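# Shut the rice cooker lid until it latches

## Task

Push the rice cooker's lid down until it is shut and latched, then release it so no hand is left touching it.

## Robot and tools

Setup. Two arms share a table: left_arm on the +y side and right_arm on the -y side. Each ends in a sixteen-motor, four-fingered hand (index, middle, ring, thumb). The right arm has a right hand and the left arm its mirror image. Calibrated bases in the scene frame: left_arm (-0.015, +0.320, +0.008) m, right_arm (+0.034, -0.262, +0.048) m, both turned only slightly about z. A camera stand stands behind the arms. Loose objects may now and then get a brief outside push.

Scene frame. Origin at table-top height, halfway between the nominal arm bases. +z points up, +x points out over the table, +y points toward left_arm. Image left and right do not match arm names.

Hand point axes (right hand). +z runs along straight fingers toward the tips. +x runs across the palm, away from the thumb. +y points out of the palm face. On the left hand +x points toward the thumb instead. A rigid mast sits at the wrist on the palm side (x +0.05 to +0.10, z -0.16 to -0.11, up to y +0.06 m) and can collide with things.

execute_actions(actions, cameras). actions is a list of actions. Each action is a table of 1 to 15 rows, and each row is one 1/30 s control step. One action lasts 0.5 s; if it has fewer rows, its last row is held to the end. Every row has exactly 48 numbers, each in [-1, 1], always covering both arms, in this order:
- 1-6: left_arm dx, dy, dz, rx, ry, rz.
- 7-22: left hand's sixteen motor goals.
- 23-24: left current_limit, speed.
- 25-30: right_arm dx, dy, dz, rx, ry, rz.
- 31-46: right hand's sixteen motor goals.
- 47-48: right current_limit, speed.

Pose numbers. dx..rz are an offset, not a pose. They are measured along scene-frame axes from that arm's Hand target as it stood when the action began. Every row counts from that same start, not from the row before. Scale: 1.0 means 0.6 m or 180 degrees. rx, ry, rz form one rotation vector, turning about the Hand target's position. A translation longer than 1.0 is shrunk along its direction. Each new action starts from the updated target, so sending the same offset again moves the arm further. All zeros re-requests the current target.

Controller behaviour. Each step it limits the commanded orientation to within 40 degrees of the measured one. It then favours position over orientation if it cannot reach both. The hand point often stops short of the target, and the right elbow sags under load. Joint play can leave the hand a few cm off in free air. If the hand stays short, command the remaining distance, or aim higher to beat the sag. To stop pressing on something, set the target back past the hand point. With the wrist near joint 1's axis, a small move can swing the whole arm.

Hand motor numbers. These are absolute goals: -1 and +1 are the hinge's two stops. The order within each sixteen is: index_mcp, index_abd, index_pip, index_dip, middle_mcp, middle_abd, middle_pip, middle_dip, ring_mcp, ring_abd, ring_pip, ring_dip, thumb_cmc, thumb_axl, thumb_mcp, thumb_ipl.
- Moving toward -1 curls the fingers toward the palm, swings _abd away from the thumb, and swings thumb_cmc round in front of the palm.
- Straight values give the open hand: +0.75, 0, +0.58, +0.70 for each finger, and thumb +0.71, +0.68, +0.23, +0.17.
- A 0 is a real goal, not 'leave alone'. To keep a hand as it is, resend its hand_goal, hand_current_limit and hand_speed.
- Right hand only: middle_pip cannot be bent past +58.7 degrees, which is about -0.28 as a number.

current_limit and speed. current_limit maps -1..+1 onto 0..550 mA (never below 11 mA); very low values may not lift a finger. speed sets set-point travel to (speed+1)/2 of 8.5 rad/s. Both start at +0.4 and -0.6 and stay at whatever was last sent. A finger presses only while its goal lies beyond the surface it touches.

cameras. This argument lists names to return: cam_head_left, cam_head_right, cam_high (each 896x504), or ["all"]. [] returns none. If left out or null, all are returned for an empty actions list and none otherwise. An unknown name voids the call. A call returns once the robot is still, at most 3 s after the last action.

zoom_image(camera, region). Enlarges part of the latest image from cam_head_left, cam_head_right or cam_high. region is [x0, y0, x1, y1] in pixels from the top-left corner, at most 504 by 504.

read_manual(section). Returns only the licence texts ("licences"). It does not move anything.

finished_scene(scene). Scene 1, optional. This is final, so call it only when the lid is latched and released.

Results.
- end_effector_position (m) and end_effector_quat_wxyz are given in the scene frame.
- Hand target is the last commanded pose after clipping; the next offset starts from it.
- Joint velocities may be shown as 'within noise' or left out.
- Joint torques include the arm's own weight and a per-unit offset. Positive points toward larger joint positions. Numbers 3 and 4 wrap at ±28 N m.
- Per hand, in motor order: hand_goal (goals in force), hand_measured (actual hinge positions), hand_current_ma (positive pushes toward -1) and hand_state. hand_state is one of: moving; goal (resting within 0.02); blocked (resting off goal, still pushing); overload (shut off).
- hand_current_limit and hand_speed show the current settings.

Hazards.
- A motor at 495 mA or more for 5 s in total shuts down for 10 s.
- Motors heat while holding, stretching or straining. A MOTOR HOT line appears at 85 °C. At 100 °C that arm drops and stays stopped 30-60 s or longer.
- During any arm stop, hand commands are lost.
- Thinking time counts as robot time, and the robot holds its last command meanwhile.
- Do not slam the lid or let parts drop or fall.
- Do not knock or leave anything off the table; that fails the task.
- Do not hit heavy or fixed things hard.
- Do not let the hands or arms press on each other.
- Smooth, low-effort motion is preferred.

Each tool is called after "Emit:" in YAML: its name, and indented under it one key for each argument.

## Session

Emit:
execute_actions:
  actions: []

Scene clock: 0.00 s.
left_arm: end_effector_position=(+0.1908, +0.5728, +0.2579) hand_goal=(+0.754, +0.000, +0.576, +0.696, +0.754, +0.000, +0.576, +0.696, +0.754, +0.000, +0.576, +0.696, +0.714, +0.678, +0.226, +0.168) hand_measured=(+0.754, +0.000, +0.576, +0.696, +0.754, +0.000, +0.576, +0.696, +0.754, +0.000, +0.576, +0.696, +0.714, +0.678, +0.226, +0.168) hand_current_ma=(+0, +0, +0, +0, +0, +0, +0, +0, +0, +0, +0, +0, +0, +0, +0, +0) hand_state=(goal, goal, goal, goal, goal, goal, goal, goal, goal, goal, goal, goal, goal, goal, goal, goal) hand_current_limit=0.40 hand_speed=-0.60 end_effector_quat_wxyz=(-0.073, +0.940, +0.331, +0.032) | right_arm: end_effector_position=(+0.4112, -0.0962, +0.3282) hand_goal=(+0.754, +0.000, +0.576, +0.696, +0.754, +0.000, +0.576, +0.696, +0.754, +0.000, +0.576, +0.696, +0.714, +0.678, +0.226, +0.168) hand_measured=(+0.754, +0.000, +0.576, +0.696, +0.754, +0.000, +0.576, +0.696, +0.754, +0.000, +0.576, +0.696, +0.714, +0.678, +0.226, +0.168) hand_current_ma=(+0, +0, +0, +0, +0, +0, +0, +0, +0, +0, +0, +0, +0, +0, +0, +0) hand_state=(goal, goal, goal, goal, goal, goal, goal, goal, goal, goal, goal, goal, goal, goal, goal, goal) hand_current_limit=0.40 hand_speed=-0.60 end_effector_quat_wxyz=(+0.105, +0.571, +0.714, +0.391)
Joint positions: left_arm=[1.113 1.11 1.115 -1.427 -0.058 2.024] | right_arm=[0.433 0.769 0.647 -0.621 -0.11 0.312]
Joint velocities: within noise
Joint torques (N m): no reading
Motor temperatures (°C): left_arm=[29 29 30 25 25 26] | right_arm=[33 28 29 29 23 25]
Heat: left arm: hottest elbow 30 °C; right arm: hottest waist 33 °C.
Hand target: left_arm +0.1965, +0.5802, +0.2745; -0.089, +0.938, +0.331, +0.050 | right_arm +0.4149, -0.0914, +0.3511; +0.112, +0.561, +0.711, +0.409

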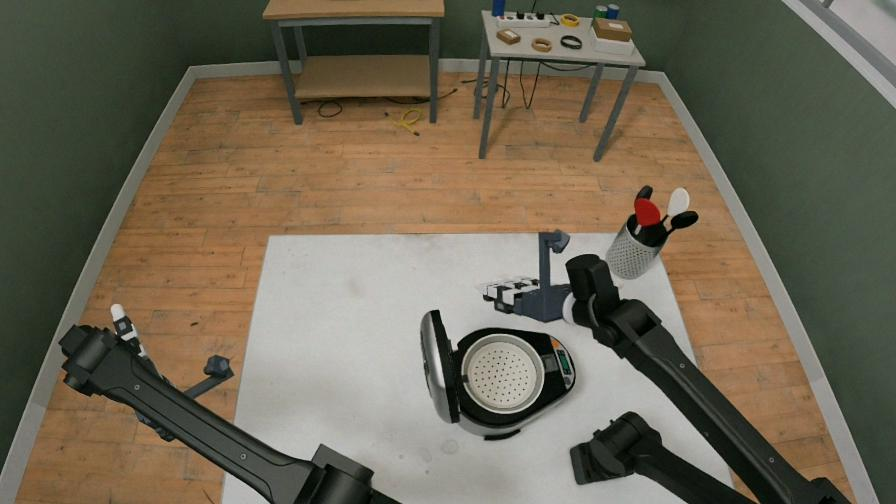

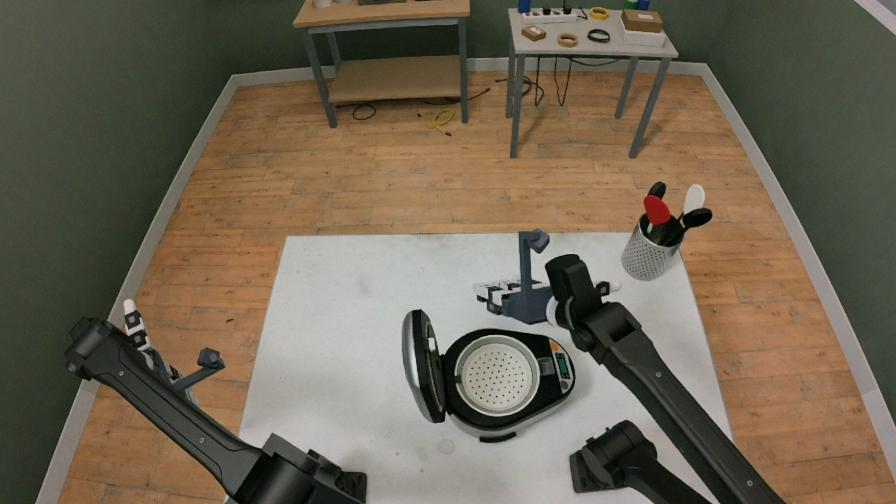

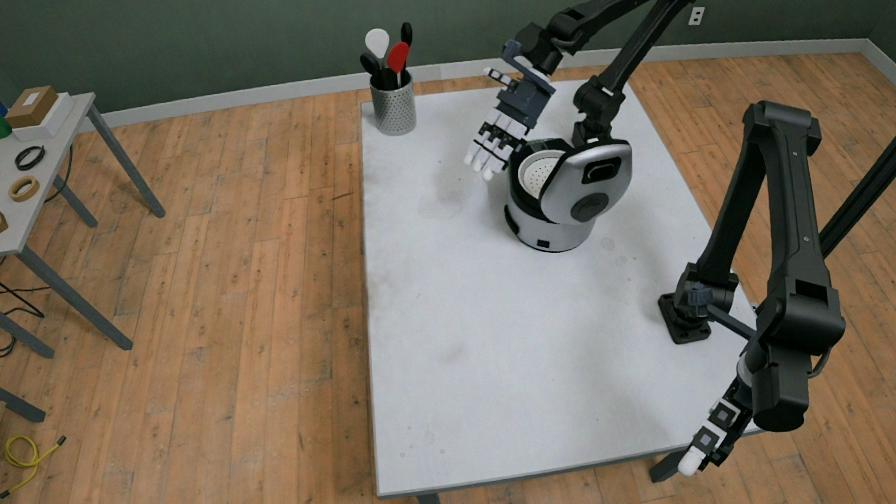

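Emit:
zoom_image:
  camera: "cam_head_left"
  region: [380, 280, 620, 460]

Emit:
zoom_image:
  camera: "cam_high"
  region: [430, 20, 680, 280]

Emit:
zoom_image:
  camera: "cam_head_right"
  region: [380, 220, 620, 460]

Scaled by 2.100.

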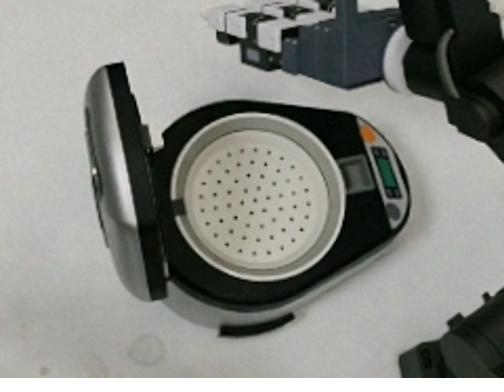

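Scaled by 1.938.

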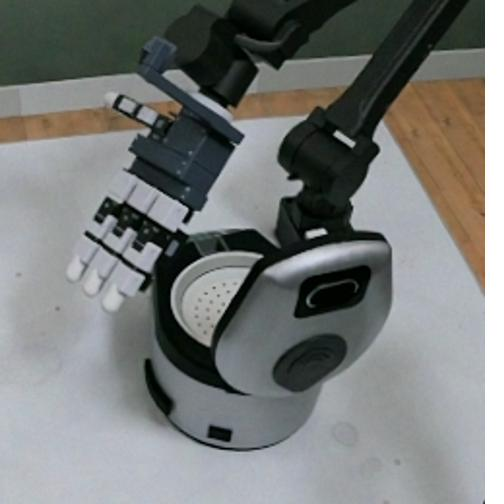

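Scaled by 2.100.

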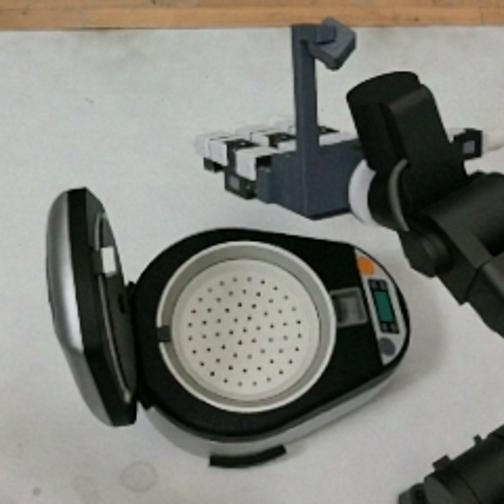

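Emit:
zoom_image:
  camera: "cam_head_left"
  region: [470, 220, 630, 340]

Emit:
zoom_image:
  camera: "cam_head_right"
  region: [470, 220, 630, 340]

Emit:
zoom_image:
  camera: "cam_head_left"
  region: [50, 290, 250, 450]

Emit:
zoom_image:
  camera: "cam_head_right"
  region: [50, 290, 250, 450]

Scaled by 3.150.

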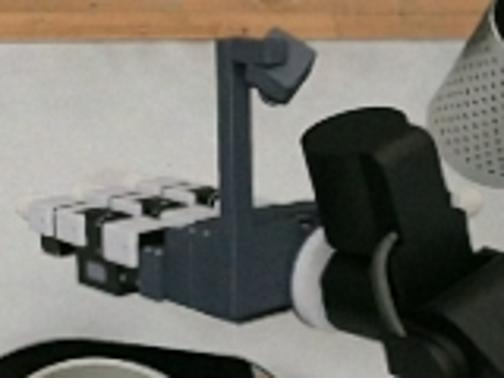

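Scaled by 3.150.

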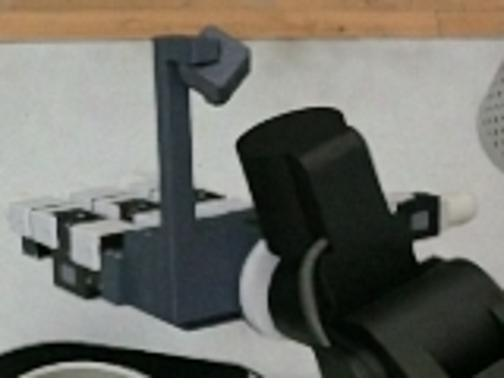

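Scaled by 2.520.

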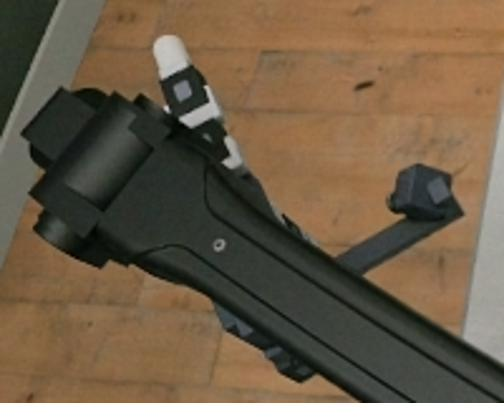

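Scaled by 2.520.

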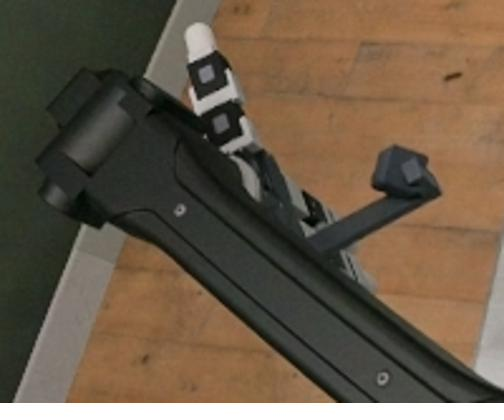

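Emit:
zoom_image:
  camera: "cam_high"
  region: [490, 120, 650, 270]

Emit:
zoom_image:
  camera: "cam_head_left"
  region: [405, 290, 525, 450]

Emit:
zoom_image:
  camera: "cam_head_right"
  region: [385, 290, 505, 450]

Scaled by 3.150.

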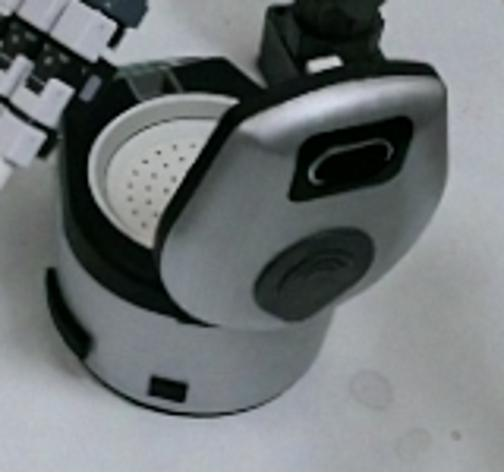

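Scaled by 3.150.

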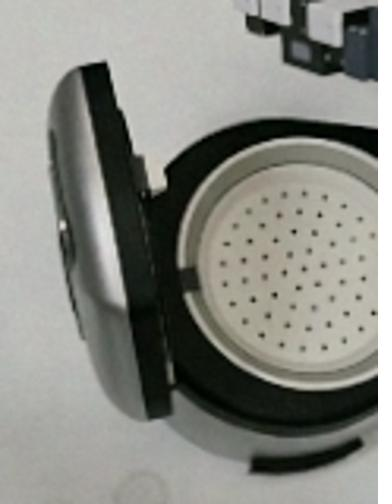

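Scaled by 3.150.

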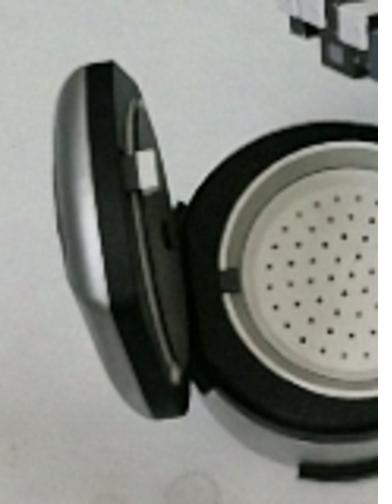

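Emit:
execute_actions:
  actions:
    - [[0.001,-0.0333,0.0404,-0.0134,-0.0021,-0.012,0.5,0,0.3,0.5,0.5,0,0.3,0.5,0.5,0,0.3,0.5,0.714,0.678,0.226,0.168,0.4,-0.6,-0.02,-0.0333,0.0097,0,0,-0.0185,0.754,0,0.576,0.696,0.754,0,0.576,0.696,0.754,0,0.576,0.696,0.714,0.678,0.226,0.168,0.4,-0.6]]
    - [[0.001,-0.0667,0.0404,-0.0268,-0.0042,-0.024,0.2,0,0,0.3,0.2,0,0,0.3,0.2,0,0,0.3,0.714,0.678,0.226,0.168,0.4,-0.6,-0.0403,-0.0667,0.0194,0,0,-0.037,0.754,0,0.576,0.696,0.754,0,0.576,0.696,0.754,0,0.576,0.696,0.714,0.678,0.226,0.168,0.4,-0.6]]
  cameras: []

Scene clock: 338.03 s.
left_arm: end_effector_position=(+0.1923, +0.5146, +0.2954) hand_goal=(+0.200, +0.000, +0.000, +0.300, +0.200, +0.000, +0.000, +0.300, +0.200, +0.000, +0.000, +0.300, +0.714, +0.678, +0.226, +0.168) hand_measured=(+0.212, +0.000, +0.008, +0.304, +0.214, +0.000, +0.008, +0.304, +0.212, +0.000, +0.008, +0.304, +0.714, +0.678, +0.224, +0.168) hand_current_ma=(+62, +0, +39, +18, +74, +0, +40, +17, +66, +0, +39, +17, +1, -4, -17, -2) hand_state=(goal, goal, goal, goal, goal, goal, goal, goal, goal, goal, goal, goal, goal, goal, goal, goal) hand_current_limit=0.40 hand_speed=-0.60 end_effector_quat_wxyz=(-0.001, +0.956, +0.294, +0.018) | right_arm: end_effector_position=(+0.3785, -0.1477, +0.3596) hand_goal=(+0.754, +0.000, +0.576, +0.696, +0.754, +0.000, +0.576, +0.696, +0.754, +0.000, +0.576, +0.696, +0.714, +0.678, +0.226, +0.168) hand_measured=(+0.758, +0.000, +0.576, +0.696, +0.758, +0.000, +0.576, +0.696, +0.760, +0.000, +0.576, +0.696, +0.718, +0.678, +0.224, +0.168) hand_current_ma=(+9, +0, +1, +0, +10, +0, +1, +0, +12, +0, +1, +0, +9, -1, -3, -1) hand_state=(goal, goal, goal, goal, goal, goal, goal, goal, goal, goal, goal, goal, goal, goal, goal, goal) hand_current_limit=0.40 hand_speed=-0.60 end_effector_quat_wxyz=(+0.143, +0.618, +0.665, +0.394)
Joint positions: left_arm=[1.065 1.078 1.175 -1.642 0.023 2.051] | right_arm=[0.417 0.588 0.647 -0.765 -0.004 0.397]
Joint torques (N m): left_arm=[-0.5 -6.24 11.64 0.05 0.26 0.11] | right_arm=[-0.67 0.38 10.37 1.7 0.23 -0.15]
Motor temperatures (°C): left_arm=[28 29 42 25 23 25] | right_arm=[32 27 54 28 22 24]
Heat: left arm: hottest elbow 42 °C; right arm: hottest elbow 54 °C.
Hand target: left_arm +0.1977, +0.5202, +0.3230; -0.023, +0.959, +0.280, +0.043 | right_arm +0.3787, -0.1514, +0.3685; +0.147, +0.621, +0.659, +0.398
Off the commanded pose: left_arm 0.029 m, 4 deg | right_arm 0.010 m, 1 deg.
No camera images: "cameras" was empty.

Emit:
execute_actions:
  actions:
    - [[0.001,-0.0333,0.0202,-0.0134,-0.0021,-0.012,-0.1,0,-0.3,0.2,-0.1,0,-0.3,0.2,-0.1,0,-0.3,0.2,0.714,0.678,0.226,0.168,0.4,-0.6,-0.02,-0.0333,0.0097,0,0,-0.0185,0.754,0,0.576,0.696,0.754,0,0.576,0.696,0.754,0,0.576,0.696,0.714,0.678,0.226,0.168,0.4,-0.6],[0.001,-0.0667,0.0404,-0.0268,-0.0042,-0.024,-0.1,0,-0.3,0.2,-0.1,0,-0.3,0.2,-0.1,0,-0.3,0.2,0.714,0.678,0.226,0.168,0.4,-0.6,-0.0403,-0.0667,0.0194,0,0,-0.037,0.754,0,0.576,0.696,0.754,0,0.576,0.696,0.754,0,0.576,0.696,0.714,0.678,0.226,0.168,0.4,-0.6]]
    - [[0.001,-0.0667,0.0404,-0.0268,-0.0042,-0.024,-0.5,0,-0.75,0.1,-0.5,0,-0.75,0.1,-0.5,0,-0.75,0.1,0.714,0.678,0.226,0.168,0.4,-0.6,-0.0403,-0.0667,0.0194,0,0,-0.037,0.754,0,0.576,0.696,0.754,0,0.576,0.696,0.754,0,0.576,0.696,0.714,0.678,0.226,0.168,0.4,-0.6]]
    - [[0.001,-0.0667,0.0404,-0.0268,-0.0042,-0.024,-0.5,0,-0.75,0.1,-0.5,0,-0.75,0.1,-0.5,0,-0.75,0.1,0.714,0.678,0.226,0.168,0.4,-0.6,-0.0403,-0.0667,0.0194,0,0,-0.037,0.754,0,0.576,0.696,0.754,0,0.576,0.696,0.754,0,0.576,0.696,0.714,0.678,0.226,0.168,0.4,-0.6]]
  cameras: ["all"]

Scene clock: 356.27 s.
left_arm: end_effector_position=(+0.1991, +0.4031, +0.3831) hand_goal=(-0.500, +0.000, -0.750, +0.100, -0.500, +0.000, -0.750, +0.100, -0.500, +0.000, -0.750, +0.100, +0.714, +0.678, +0.226, +0.168) hand_measured=(-0.476, +0.000, -0.724, +0.106, -0.482, +0.000, -0.744, +0.102, -0.482, +0.000, -0.742, +0.102, +0.718, +0.678, +0.222, +0.168) hand_current_ma=(+125, +0, +127, +31, +95, +0, +31, +12, +87, +0, +37, +13, +15, -2, -19, -2) hand_state=(blocked, goal, blocked, goal, goal, goal, goal, goal, goal, goal, goal, goal, goal, goal, goal, goal) hand_current_limit=0.40 hand_speed=-0.60 end_effector_quat_wxyz=(-0.008, +0.962, +0.199, +0.189) | right_arm: end_effector_position=(+0.3085, -0.2700, +0.3697) hand_goal=(+0.754, +0.000, +0.576, +0.696, +0.754, +0.000, +0.576, +0.696, +0.754, +0.000, +0.576, +0.696, +0.714, +0.678, +0.226, +0.168) hand_measured=(+0.758, +0.000, +0.576, +0.696, +0.758, +0.000, +0.576, +0.696, +0.760, +0.000, +0.576, +0.696, +0.718, +0.678, +0.224, +0.168) hand_current_ma=(+10, +0, +1, +0, +11, +0, +1, +0, +13, +0, +1, +0, +10, -1, -4, -1) hand_state=(goal, goal, goal, goal, goal, goal, goal, goal, goal, goal, goal, goal, goal, goal, goal, goal) hand_current_limit=0.40 hand_speed=-0.60 end_effector_quat_wxyz=(+0.205, +0.733, +0.549, +0.345)
Joint positions: left_arm=[0.935 0.77 1.175 -1.68 0.242 2.073] | right_arm=[0.229 0.321 0.653 -1.086 0.128 0.511]
Joint torques (N m): left_arm=[-0.38 -0.62 8.59 0.69 0.51 0.03] | right_arm=[-0.79 3.25 13.09 1.58 0.06 -0.24]
Heat: left arm: hottest elbow 44 °C; right arm: hottest elbow 53 °C.
Hand target: left_arm +0.1995, +0.4001, +0.3957; +0.108, +0.978, +0.174, +0.029 | right_arm +0.3062, -0.2715, +0.4034; +0.214, +0.726, +0.541, +0.366
Off the commanded pose: left_arm 0.013 m, 23 deg | right_arm 0.034 m, 3 deg.
joint sent to its limit (left arm) — joint 4 (wrist pitch), lower limit; joint 6 (wrist roll), upper limit. The joint targets are off in position and orientation.

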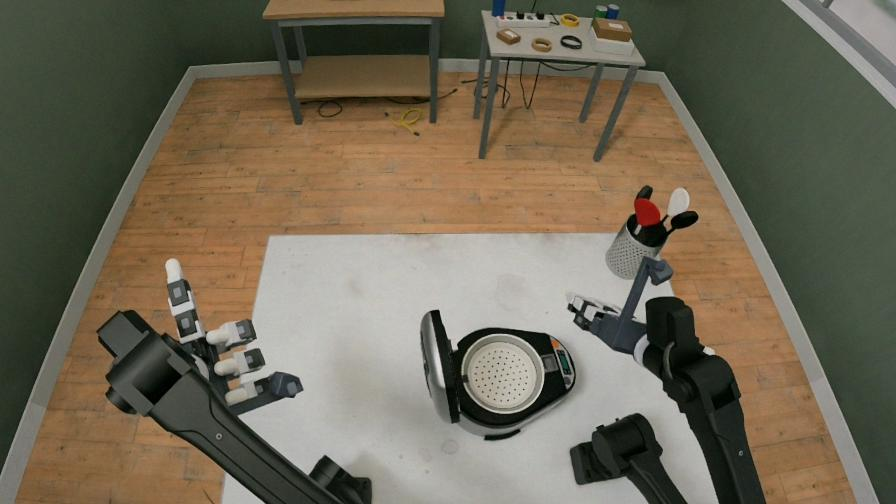

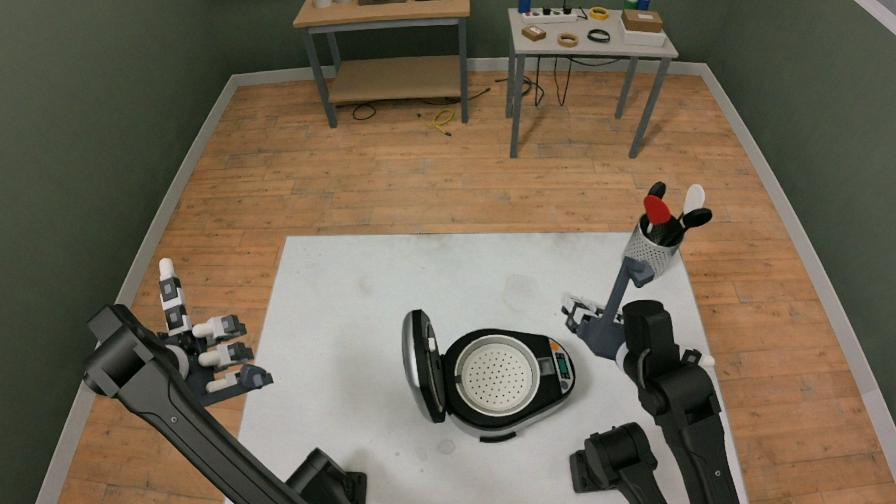

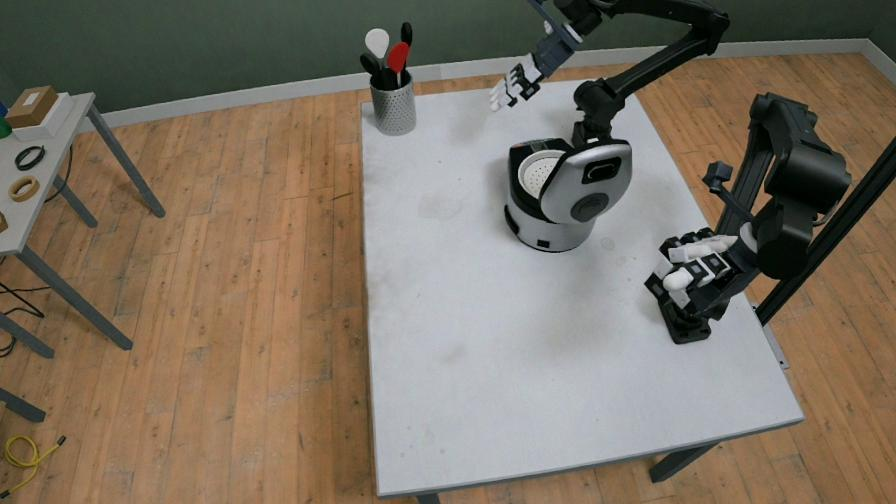

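Emit:
execute_actions:
  actions:
    - [[0.001,-0.0433,0.02,-0.0134,-0.0021,-0.012,-0.48,0,-0.73,0.1,-0.49,0,-0.75,0.1,-0.49,0,-0.75,0.1,0.714,0.678,0.226,0.168,0.4,-0.6,-0.02,-0.0333,0.0097,0,0,-0.0185,0.754,0,0.576,0.696,0.754,0,0.576,0.696,0.754,0,0.576,0.696,0.714,0.678,0.226,0.168,0.4,-0.6],[0.001,-0.0867,0.02,-0.0268,-0.0042,-0.024,-0.48,0,-0.73,0.1,-0.49,0,-0.75,0.1,-0.49,0,-0.75,0.1,0.714,0.678,0.226,0.168,0.4,-0.6,-0.0403,-0.0667,0.0194,0,0,-0.037,0.754,0,0.576,0.696,0.754,0,0.576,0.696,0.754,0,0.576,0.696,0.714,0.678,0.226,0.168,0.4,-0.6]]
    - [[0.001,-0.0867,0.02,-0.0268,-0.0042,-0.024,-0.48,0,-0.73,0.1,-0.49,0,-0.75,0.1,-0.49,0,-0.75,0.1,0.714,0.678,0.226,0.168,0.4,-0.6,-0.0403,-0.0667,0.0194,0,0,-0.037,0.754,0,0.576,0.696,0.754,0,0.576,0.696,0.754,0,0.576,0.696,0.714,0.678,0.226,0.168,0.4,-0.6]]
    - [[0.001,-0.0867,0.02,0,0,0,-0.48,0,-0.73,0.1,-0.49,0,-0.75,0.1,-0.49,0,-0.75,0.1,0.714,0.678,0.226,0.168,0.4,-0.6,0,0,0,0,0,0,0.754,0,0.576,0.696,0.754,0,0.576,0.696,0.754,0,0.576,0.696,0.714,0.678,0.226,0.168,0.4,-0.6]]
  cameras: ["all"]

Scene clock: 387.13 s.
left_arm: end_effector_position=(+0.1999, +0.2440, +0.4312) hand_goal=(-0.480, +0.000, -0.730, +0.100, -0.490, +0.000, -0.750, +0.100, -0.490, +0.000, -0.750, +0.100, +0.714, +0.678, +0.226, +0.168) hand_measured=(-0.470, +0.000, -0.722, +0.106, -0.480, +0.000, -0.744, +0.102, -0.482, +0.000, -0.742, +0.102, +0.718, +0.678, +0.222, +0.168) hand_current_ma=(+54, +0, +37, +28, +47, +0, +30, +12, +41, +0, +35, +13, +16, -2, -20, -2) hand_state=(goal, goal, goal, goal, goal, goal, goal, goal, goal, goal, goal, goal, goal, goal, goal, goal) hand_current_limit=0.40 hand_speed=-0.60 end_effector_quat_wxyz=(+0.143, +0.952, +0.108, +0.246) | right_arm: end_effector_position=(+0.2616, -0.3539, +0.3962) hand_goal=(+0.754, +0.000, +0.576, +0.696, +0.754, +0.000, +0.576, +0.696, +0.754, +0.000, +0.576, +0.696, +0.714, +0.678, +0.226, +0.168) hand_measured=(+0.758, +0.000, +0.576, +0.696, +0.760, +0.000, +0.576, +0.696, +0.760, +0.000, +0.576, +0.696, +0.718, +0.678, +0.224, +0.168) hand_current_ma=(+10, +0, +1, +0, +12, +0, +1, +0, +15, +0, +1, +0, +10, -1, -4, -1) hand_state=(goal, goal, goal, goal, goal, goal, goal, goal, goal, goal, goal, goal, goal, goal, goal, goal) hand_current_limit=0.40 hand_speed=-0.60 end_effector_quat_wxyz=(+0.241, +0.796, +0.452, +0.323)
Joint positions: left_arm=[0.344 0.595 1.143 -1.681 0.39 1.613] | right_arm=[-0.287 0.243 0.725 -1.225 -0.081 0.339]
Joint torques (N m): left_arm=[-0.38 2.2 6.34 1.1 0.36 -0.26] | right_arm=[-0.67 4.89 12.4 1.63 -0.14 -0.34]
Heat: left arm: hottest elbow 42 °C; right arm: hottest elbow 53 °C.
Hand target: left_arm +0.2013, +0.2440, +0.4317; +0.194, +0.976, +0.101, +0.019 | right_arm +0.2578, -0.3515, +0.4267; +0.255, +0.784, +0.453, +0.339
Off the commanded pose: left_arm 0.002 m, 27 deg | right_arm 0.031 m, 3 deg.
joint sent to its limit (left arm) — joint 4 (wrist pitch), lower limit. The joint targets are off in position and orientation.

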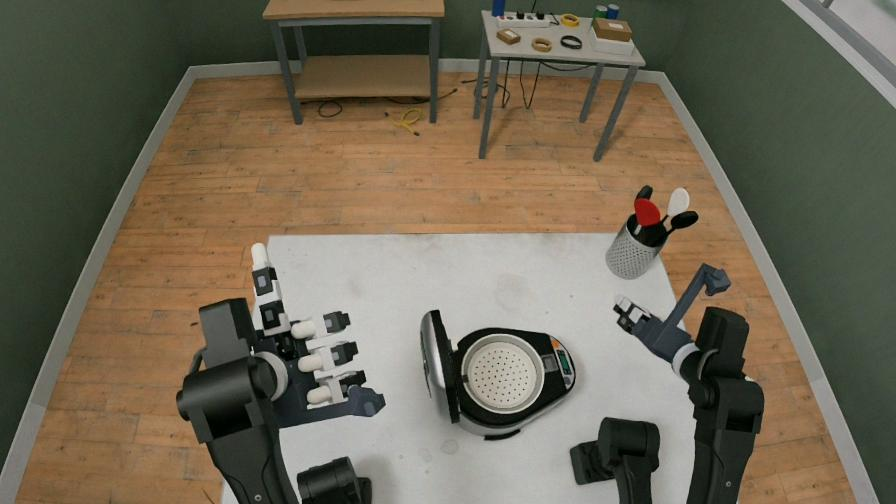

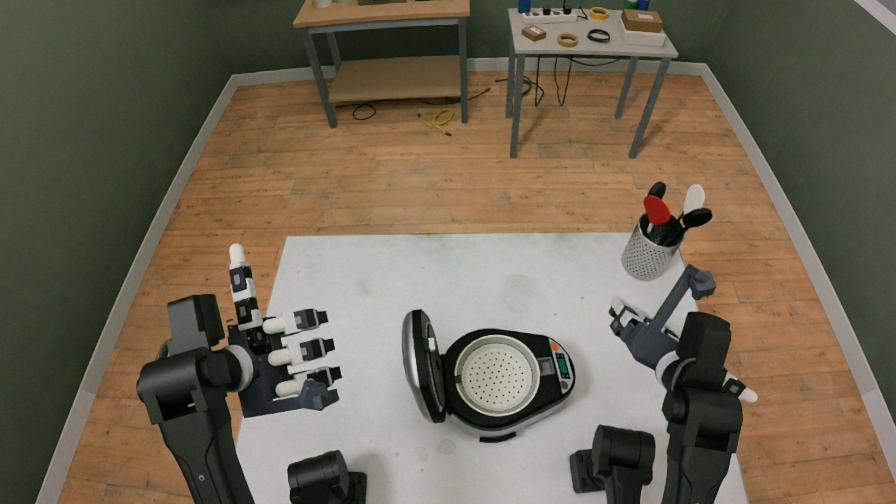

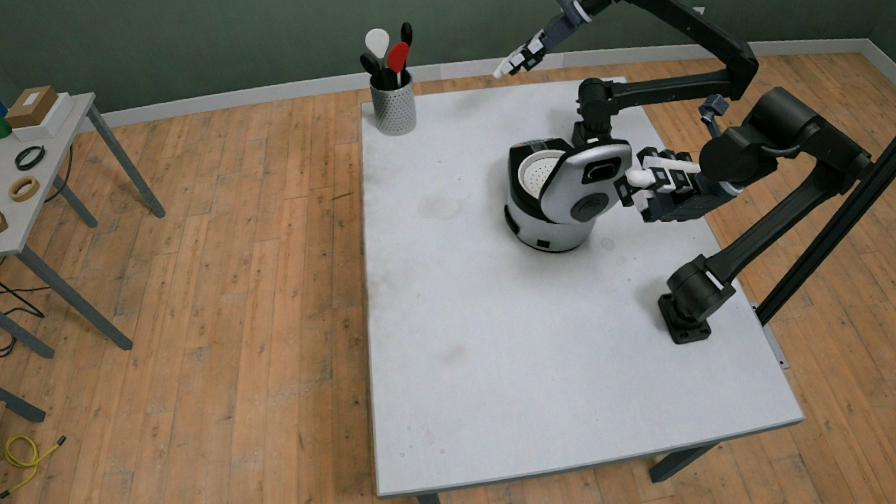

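Emit:
execute_actions:
  actions:
    - [[0,0,-0.05,0,0,0,-0.48,0,-0.73,0.1,-0.49,0,-0.75,0.1,-0.49,0,-0.75,0.1,0.714,0.678,0.226,0.168,0.4,-0.6,0,0,0,0,0,0,0.754,0,0.576,0.696,0.754,0,0.576,0.696,0.754,0,0.576,0.696,0.714,0.678,0.226,0.168,0.4,-0.6],[0,0,-0.1,0,0,0,-0.48,0,-0.73,0.1,-0.49,0,-0.75,0.1,-0.49,0,-0.75,0.1,0.714,0.678,0.226,0.168,0.4,-0.6,0,0,0,0,0,0,0.754,0,0.576,0.696,0.754,0,0.576,0.696,0.754,0,0.576,0.696,0.714,0.678,0.226,0.168,0.4,-0.6]]
    - [[0,0,-0.09,0,0,0,-0.48,0,-0.73,0.1,-0.49,0,-0.75,0.1,-0.49,0,-0.75,0.1,0.714,0.678,0.226,0.168,0.4,-0.6,0,0,0,0,0,0,0.754,0,0.576,0.696,0.754,0,0.576,0.696,0.754,0,0.576,0.696,0.714,0.678,0.226,0.168,0.4,-0.6]]
  cameras: ["all"]

Scene clock: 540.10 s.
left_arm: end_effector_position=(+0.2031, +0.2435, +0.3145) hand_goal=(-0.480, +0.000, -0.730, +0.100, -0.490, +0.000, -0.750, +0.100, -0.490, +0.000, -0.750, +0.100, +0.714, +0.678, +0.226, +0.168) hand_measured=(-0.470, +0.000, -0.722, +0.106, -0.480, +0.000, -0.744, +0.102, -0.482, +0.000, -0.742, +0.102, +0.718, +0.678, +0.222, +0.168) hand_current_ma=(+54, +0, +37, +28, +47, +0, +30, +12, +41, +0, +35, +13, +17, -2, -20, -2) hand_state=(goal, goal, goal, goal, goal, goal, goal, goal, goal, goal, goal, goal, goal, goal, goal, goal) hand_current_limit=0.40 hand_speed=-0.60 end_effector_quat_wxyz=(+0.178, +0.973, +0.110, +0.098) | right_arm: end_effector_position=(+0.2621, -0.3529, +0.3962) hand_goal=(+0.754, +0.000, +0.576, +0.696, +0.754, +0.000, +0.576, +0.696, +0.754, +0.000, +0.576, +0.696, +0.714, +0.678, +0.226, +0.168) hand_measured=(+0.758, +0.000, +0.576, +0.696, +0.760, +0.000, +0.576, +0.696, +0.760, +0.000, +0.576, +0.696, +0.718, +0.678, +0.224, +0.168) hand_current_ma=(+10, +0, +1, +0, +12, +0, +1, +0, +15, +0, +1, +0, +10, -1, -4, -1) hand_state=(goal, goal, goal, goal, goal, goal, goal, goal, goal, goal, goal, goal, goal, goal, goal, goal) hand_current_limit=0.40 hand_speed=-0.60 end_effector_quat_wxyz=(+0.240, +0.794, +0.454, +0.324)
Joint positions: left_arm=[0.344 0.679 0.899 -1.68 0.394 1.68] | right_arm=[-0.287 0.243 0.725 -1.225 -0.086 0.336]
Joint torques (N m): left_arm=[1.08 0.62 7.24 0.47 0.74 0.1] | right_arm=[-0.73 4.84 12.4 1.61 -0.13 -0.33]
Motor temperatures (°C): left_arm=[27 28 37 25 24 25] | right_arm=[32 27 61 27 22 24]
Heat: left arm: hottest elbow 37 °C; right arm: hottest elbow 61 °C.
Hand target: left_arm +0.2013, +0.2440, +0.3177; +0.194, +0.976, +0.101, +0.019 | right_arm +0.2578, -0.3515, +0.4267; +0.255, +0.784, +0.453, +0.339
Off the commanded pose: left_arm 0.004 m, 9 deg | right_arm 0.031 m, 3 deg.
joint sent to its limit (left arm) — joint 4 (wrist pitch), lower limit. The joint targets are off in position and orientation.

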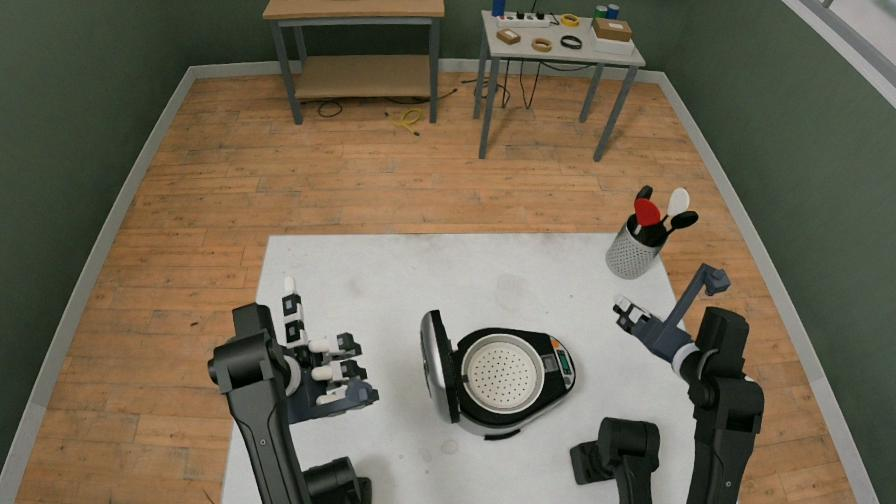

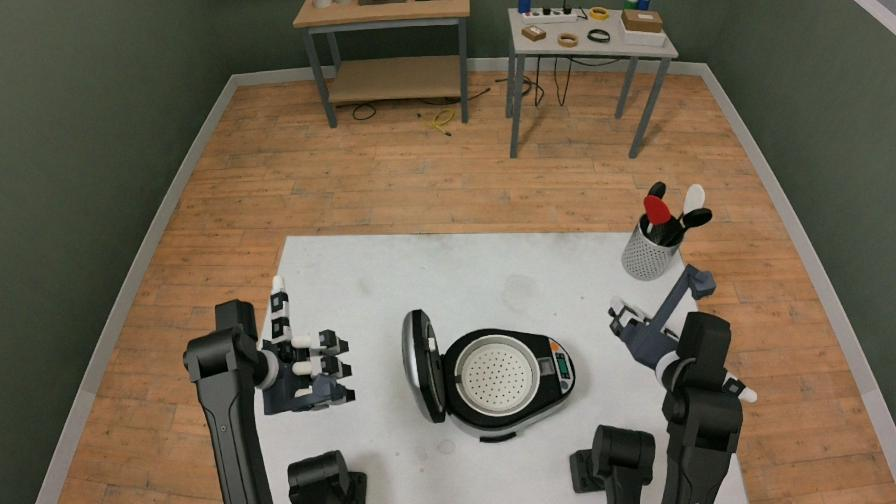

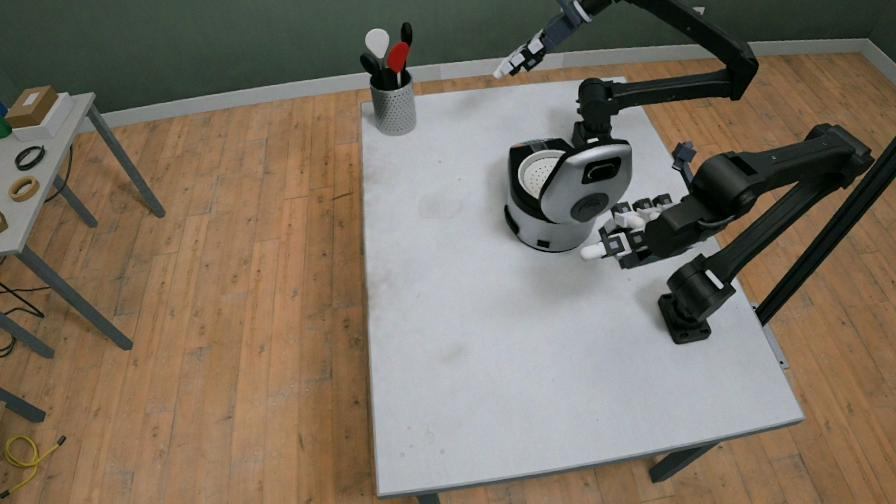

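Emit:
execute_actions:
  actions:
    - [[0.003,-0.035,-0.0125,0,0,0,-0.48,0,-0.73,0.1,-0.49,0,-0.75,0.1,-0.49,0,-0.75,0.1,0.714,0.678,0.226,0.168,0.4,-0.6,0,0,0,0,0,0,0.754,0,0.576,0.696,0.754,0,0.576,0.696,0.754,0,0.576,0.696,0.714,0.678,0.226,0.168,0.4,-0.6],[0.006,-0.07,-0.0258,0,0,0,-0.48,0,-0.73,0.1,-0.49,0,-0.75,0.1,-0.49,0,-0.75,0.1,0.714,0.678,0.226,0.168,0.4,-0.6,0,0,0,0,0,0,0.754,0,0.576,0.696,0.754,0,0.576,0.696,0.754,0,0.576,0.696,0.714,0.678,0.226,0.168,0.4,-0.6]]
    - [[0.006,-0.05,-0.0258,0,0,0,-0.48,0,-0.73,0.1,-0.49,0,-0.75,0.1,-0.49,0,-0.75,0.1,0.714,0.678,0.226,0.168,0.4,-0.6,0,0,0,0,0,0,0.754,0,0.576,0.696,0.754,0,0.576,0.696,0.754,0,0.576,0.696,0.714,0.678,0.226,0.168,0.4,-0.6]]
  cameras: ["all"]

Scene clock: 565.37 s.
left_arm: end_effector_position=(+0.2054, +0.1740, +0.2844) hand_goal=(-0.480, +0.000, -0.730, +0.100, -0.490, +0.000, -0.750, +0.100, -0.490, +0.000, -0.750, +0.100, +0.714, +0.678, +0.226, +0.168) hand_measured=(-0.470, +0.000, -0.722, +0.106, -0.480, +0.000, -0.744, +0.102, -0.482, +0.000, -0.742, +0.102, +0.718, +0.678, +0.222, +0.168) hand_current_ma=(+54, +0, +36, +28, +47, +0, +30, +12, +41, +0, +35, +13, +22, -2, -20, -2) hand_state=(goal, goal, goal, goal, goal, goal, goal, goal, goal, goal, goal, goal, goal, goal, goal, goal) hand_current_limit=0.40 hand_speed=-0.60 end_effector_quat_wxyz=(+0.193, +0.976, +0.101, +0.009) | right_arm: end_effector_position=(+0.2621, -0.3529, +0.3962) hand_goal=(+0.754, +0.000, +0.576, +0.696, +0.754, +0.000, +0.576, +0.696, +0.754, +0.000, +0.576, +0.696, +0.714, +0.678, +0.226, +0.168) hand_measured=(+0.758, +0.000, +0.576, +0.696, +0.760, +0.000, +0.576, +0.696, +0.760, +0.000, +0.576, +0.696, +0.718, +0.678, +0.224, +0.168) hand_current_ma=(+10, +0, +1, +0, +12, +0, +1, +0, +15, +0, +1, +0, +10, -1, -4, -1) hand_state=(goal, goal, goal, goal, goal, goal, goal, goal, goal, goal, goal, goal, goal, goal, goal, goal) hand_current_limit=0.40 hand_speed=-0.60 end_effector_quat_wxyz=(+0.240, +0.794, +0.454, +0.324)
Joint positions: left_arm=[-0.058 0.736 0.851 -1.606 0.38 1.303] | right_arm=[-0.287 0.243 0.725 -1.225 -0.086 0.336]
Joint torques (N m): left_arm=[-0.26 -0.73 7.23 1.4 0.38 -0.11] | right_arm=[-0.73 4.84 12.42 1.63 -0.14 -0.33]
Motor temperatures (°C): left_arm=[27 28 37 25 24 25] | right_arm=[32 27 62 27 22 24]
Heat: left arm: hottest elbow 37 °C; right arm: hottest elbow 62 °C.
Hand target: left_arm +0.2085, +0.1720, +0.2868; +0.194, +0.976, +0.101, +0.019 | right_arm +0.2578, -0.3515, +0.4267; +0.255, +0.784, +0.453, +0.339
Off the commanded pose: left_arm 0.004 m, 1 deg | right_arm 0.031 m, 3 deg.

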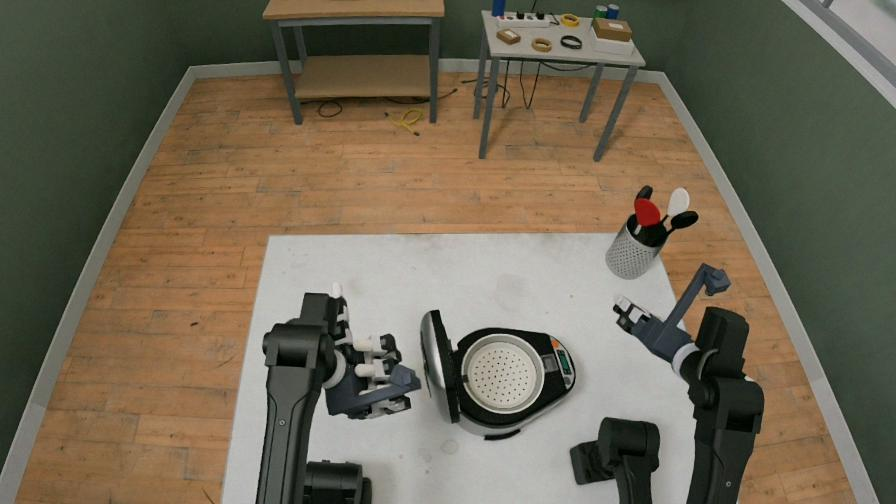

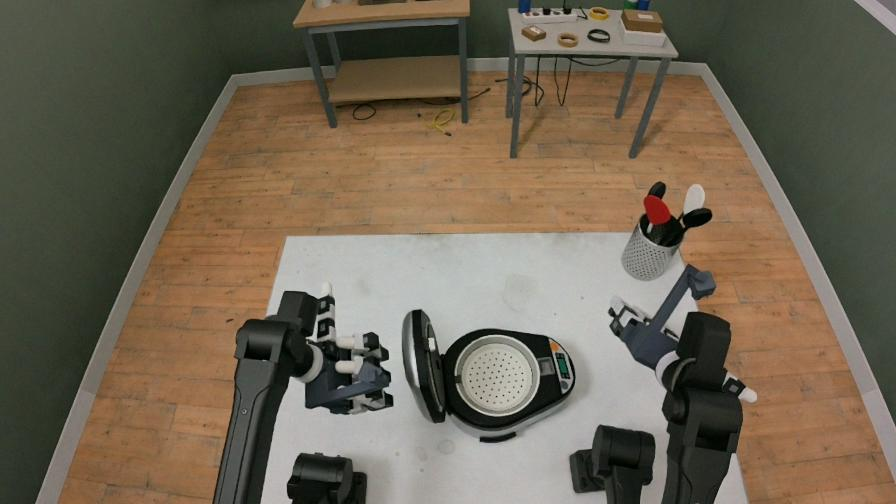

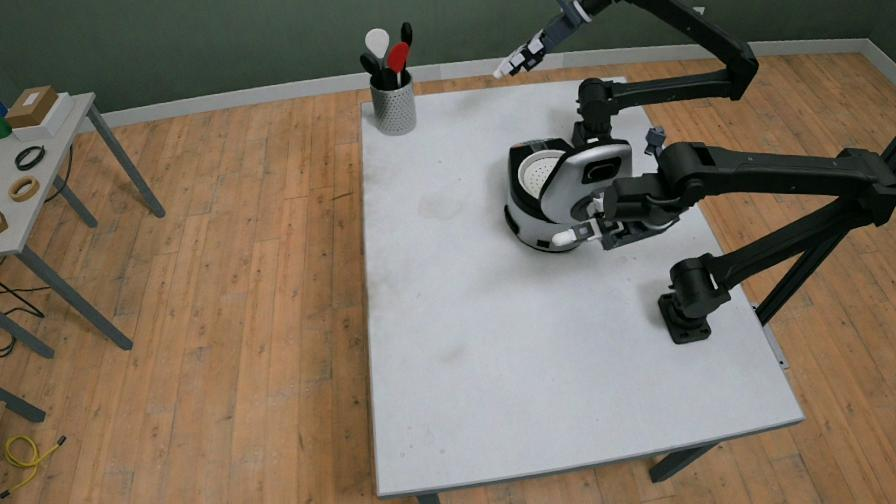

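Emit:
zoom_image:
  camera: "cam_head_left"
  region: [320, 290, 480, 440]

Emit:
zoom_image:
  camera: "cam_high"
  region: [500, 110, 700, 270]

Scaled by 3.150.

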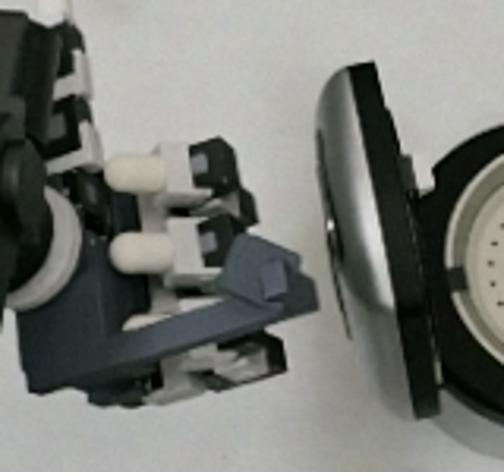

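Scaled by 2.520.

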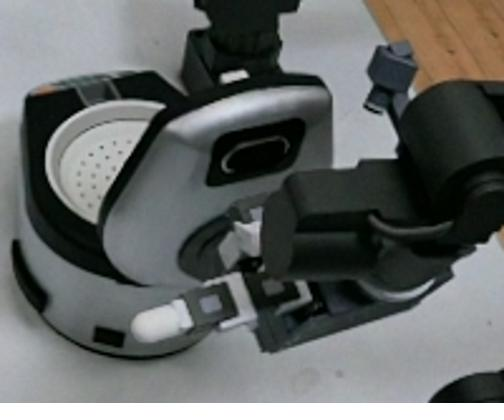

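Emit:
execute_actions:
  actions:
    - [[0,-0.017,0.008,0,0,0,-0.48,0,-0.73,0.1,-0.49,0,-0.75,0.1,-0.49,0,-0.75,0.1,0.714,0.678,0.226,0.168,0.4,-0.6,0,0,0,0,0,0,0.754,0,0.576,0.696,0.754,0,0.576,0.696,0.754,0,0.576,0.696,0.714,0.678,0.226,0.168,0.4,-0.6],[0,-0.0333,0.0167,0,0,0,-0.48,0,-0.73,0.1,-0.49,0,-0.75,0.1,-0.49,0,-0.75,0.1,0.714,0.678,0.226,0.168,0.4,-0.6,0,0,0,0,0,0,0.754,0,0.576,0.696,0.754,0,0.576,0.696,0.754,0,0.576,0.696,0.714,0.678,0.226,0.168,0.4,-0.6]]
    - [[0,-0.0333,0,0,0,0,-0.48,0,-0.73,0.1,-0.49,0,-0.75,0.1,-0.49,0,-0.75,0.1,0.714,0.678,0.226,0.168,0.4,-0.6,0,0,0,0,0,0,0.754,0,0.576,0.696,0.754,0,0.576,0.696,0.754,0,0.576,0.696,0.714,0.678,0.226,0.168,0.4,-0.6]]
  cameras: ["all"]

Emit:
zoom_image:
  camera: "cam_head_left"
  region: [320, 290, 480, 440]

Emit:
zoom_image:
  camera: "cam_high"
  region: [500, 110, 700, 270]

Scene clock: 596.43 s.
left_arm: end_effector_position=(+0.2010, +0.1361, +0.2823) hand_goal=(-0.480, +0.000, -0.730, +0.100, -0.490, +0.000, -0.750, +0.100, -0.490, +0.000, -0.750, +0.100, +0.714, +0.678, +0.226, +0.168) hand_measured=(-0.470, +0.000, -0.722, +0.106, -0.480, +0.000, -0.744, +0.102, -0.482, +0.000, -0.742, +0.102, +0.720, +0.678, +0.222, +0.168) hand_current_ma=(+54, +0, +36, +28, +47, +0, +30, +12, +41, +0, +35, +13, +26, -2, -20, -2) hand_state=(goal, goal, goal, goal, goal, goal, goal, goal, goal, goal, goal, goal, goal, goal, goal, goal) hand_current_limit=0.40 hand_speed=-0.60 end_effector_quat_wxyz=(+0.186, +0.977, +0.104, +0.000) | right_arm: end_effector_position=(+0.2621, -0.3529, +0.3962) hand_goal=(+0.754, +0.000, +0.576, +0.696, +0.754, +0.000, +0.576, +0.696, +0.754, +0.000, +0.576, +0.696, +0.714, +0.678, +0.226, +0.168) hand_measured=(+0.758, +0.000, +0.576, +0.696, +0.760, +0.000, +0.576, +0.696, +0.760, +0.000, +0.576, +0.696, +0.718, +0.678, +0.224, +0.168) hand_current_ma=(+10, +0, +1, +0, +12, +0, +1, +0, +15, +0, +1, +0, +10, -1, -4, -1) hand_state=(goal, goal, goal, goal, goal, goal, goal, goal, goal, goal, goal, goal, goal, goal, goal, goal) hand_current_limit=0.40 hand_speed=-0.60 end_effector_quat_wxyz=(+0.240, +0.794, +0.454, +0.324)
Joint positions: left_arm=[-0.283 0.736 0.851 -1.543 0.347 1.064] | right_arm=[-0.287 0.243 0.725 -1.225 -0.086 0.336]
Joint torques (N m): left_arm=[-0.73 -0.79 9.28 1.7 0.28 -0.12] | right_arm=[-0.73 4.89 12.4 1.61 -0.13 -0.32]
Motor temperatures (°C): left_arm=[27 28 39 25 24 25] | right_arm=[32 27 62 27 22 24]
Heat: left arm: hottest elbow 39 °C; right arm: hottest elbow 62 °C.
Hand target: left_arm +0.2085, +0.1321, +0.2968; +0.194, +0.976, +0.101, +0.019 | right_arm +0.2578, -0.3515, +0.4267; +0.255, +0.784, +0.453, +0.339
Off the commanded pose: left_arm 0.017 m, 2 deg | right_arm 0.031 m, 3 deg.

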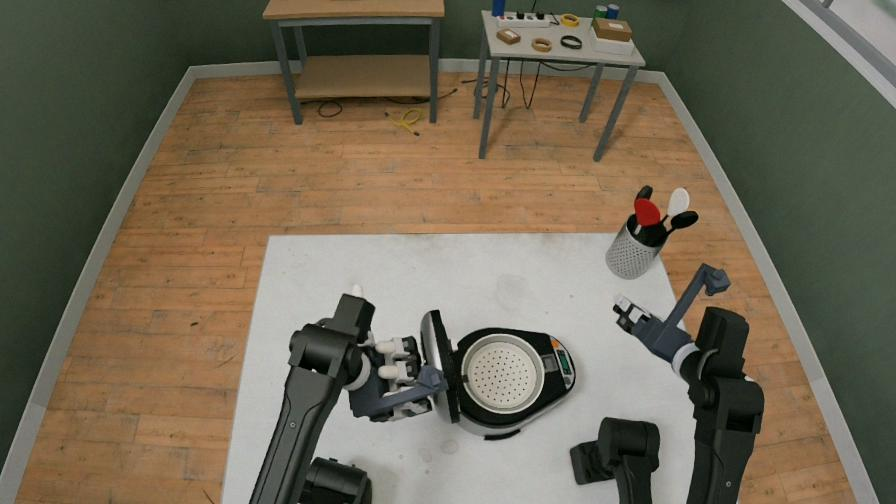

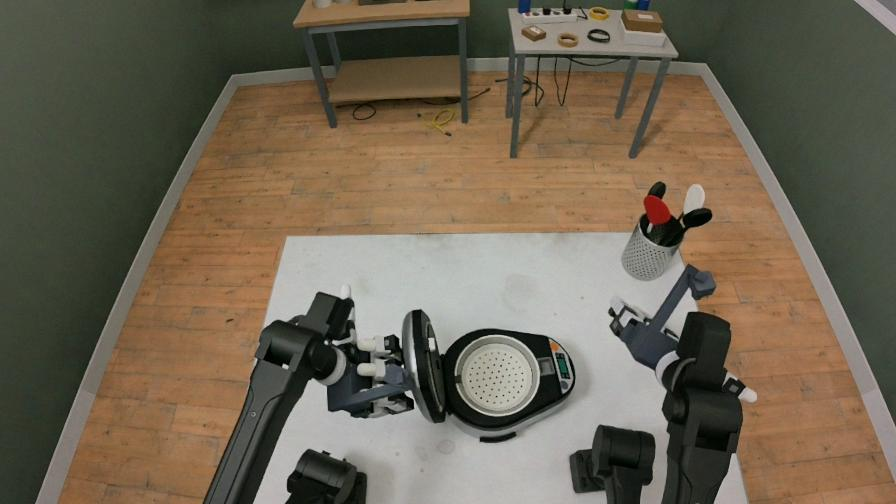

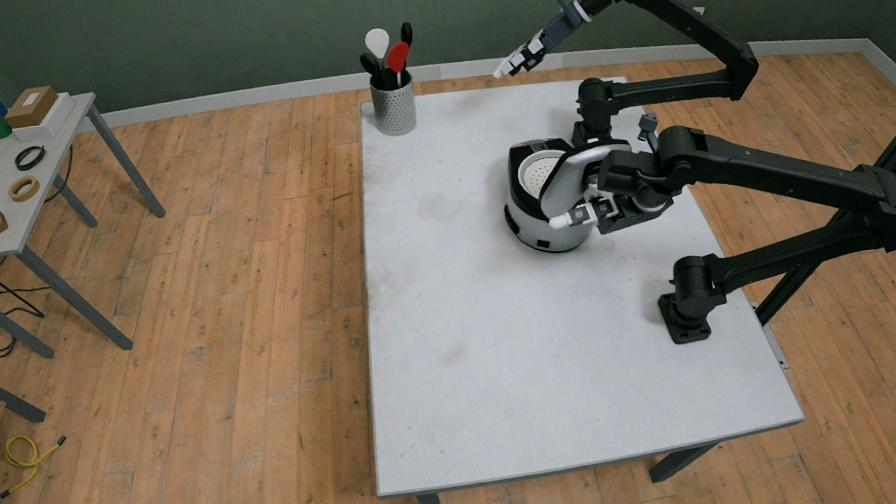

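Scaled by 3.150.

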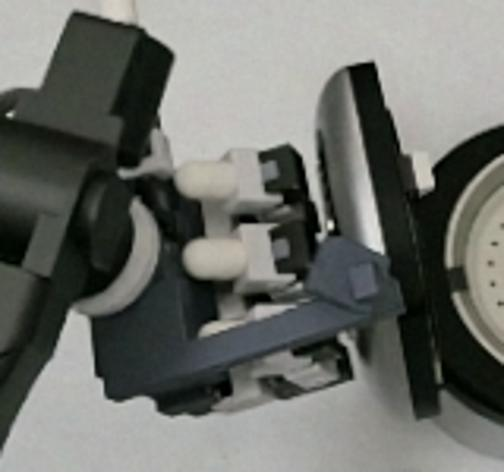

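Scaled by 2.520.

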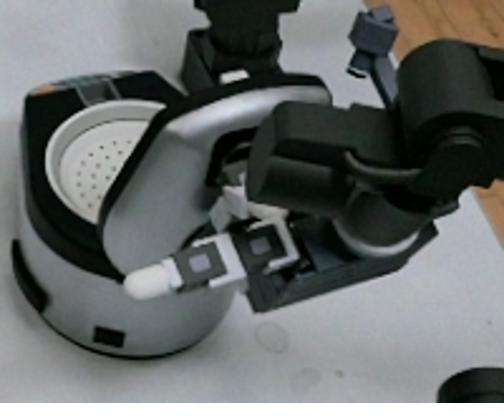

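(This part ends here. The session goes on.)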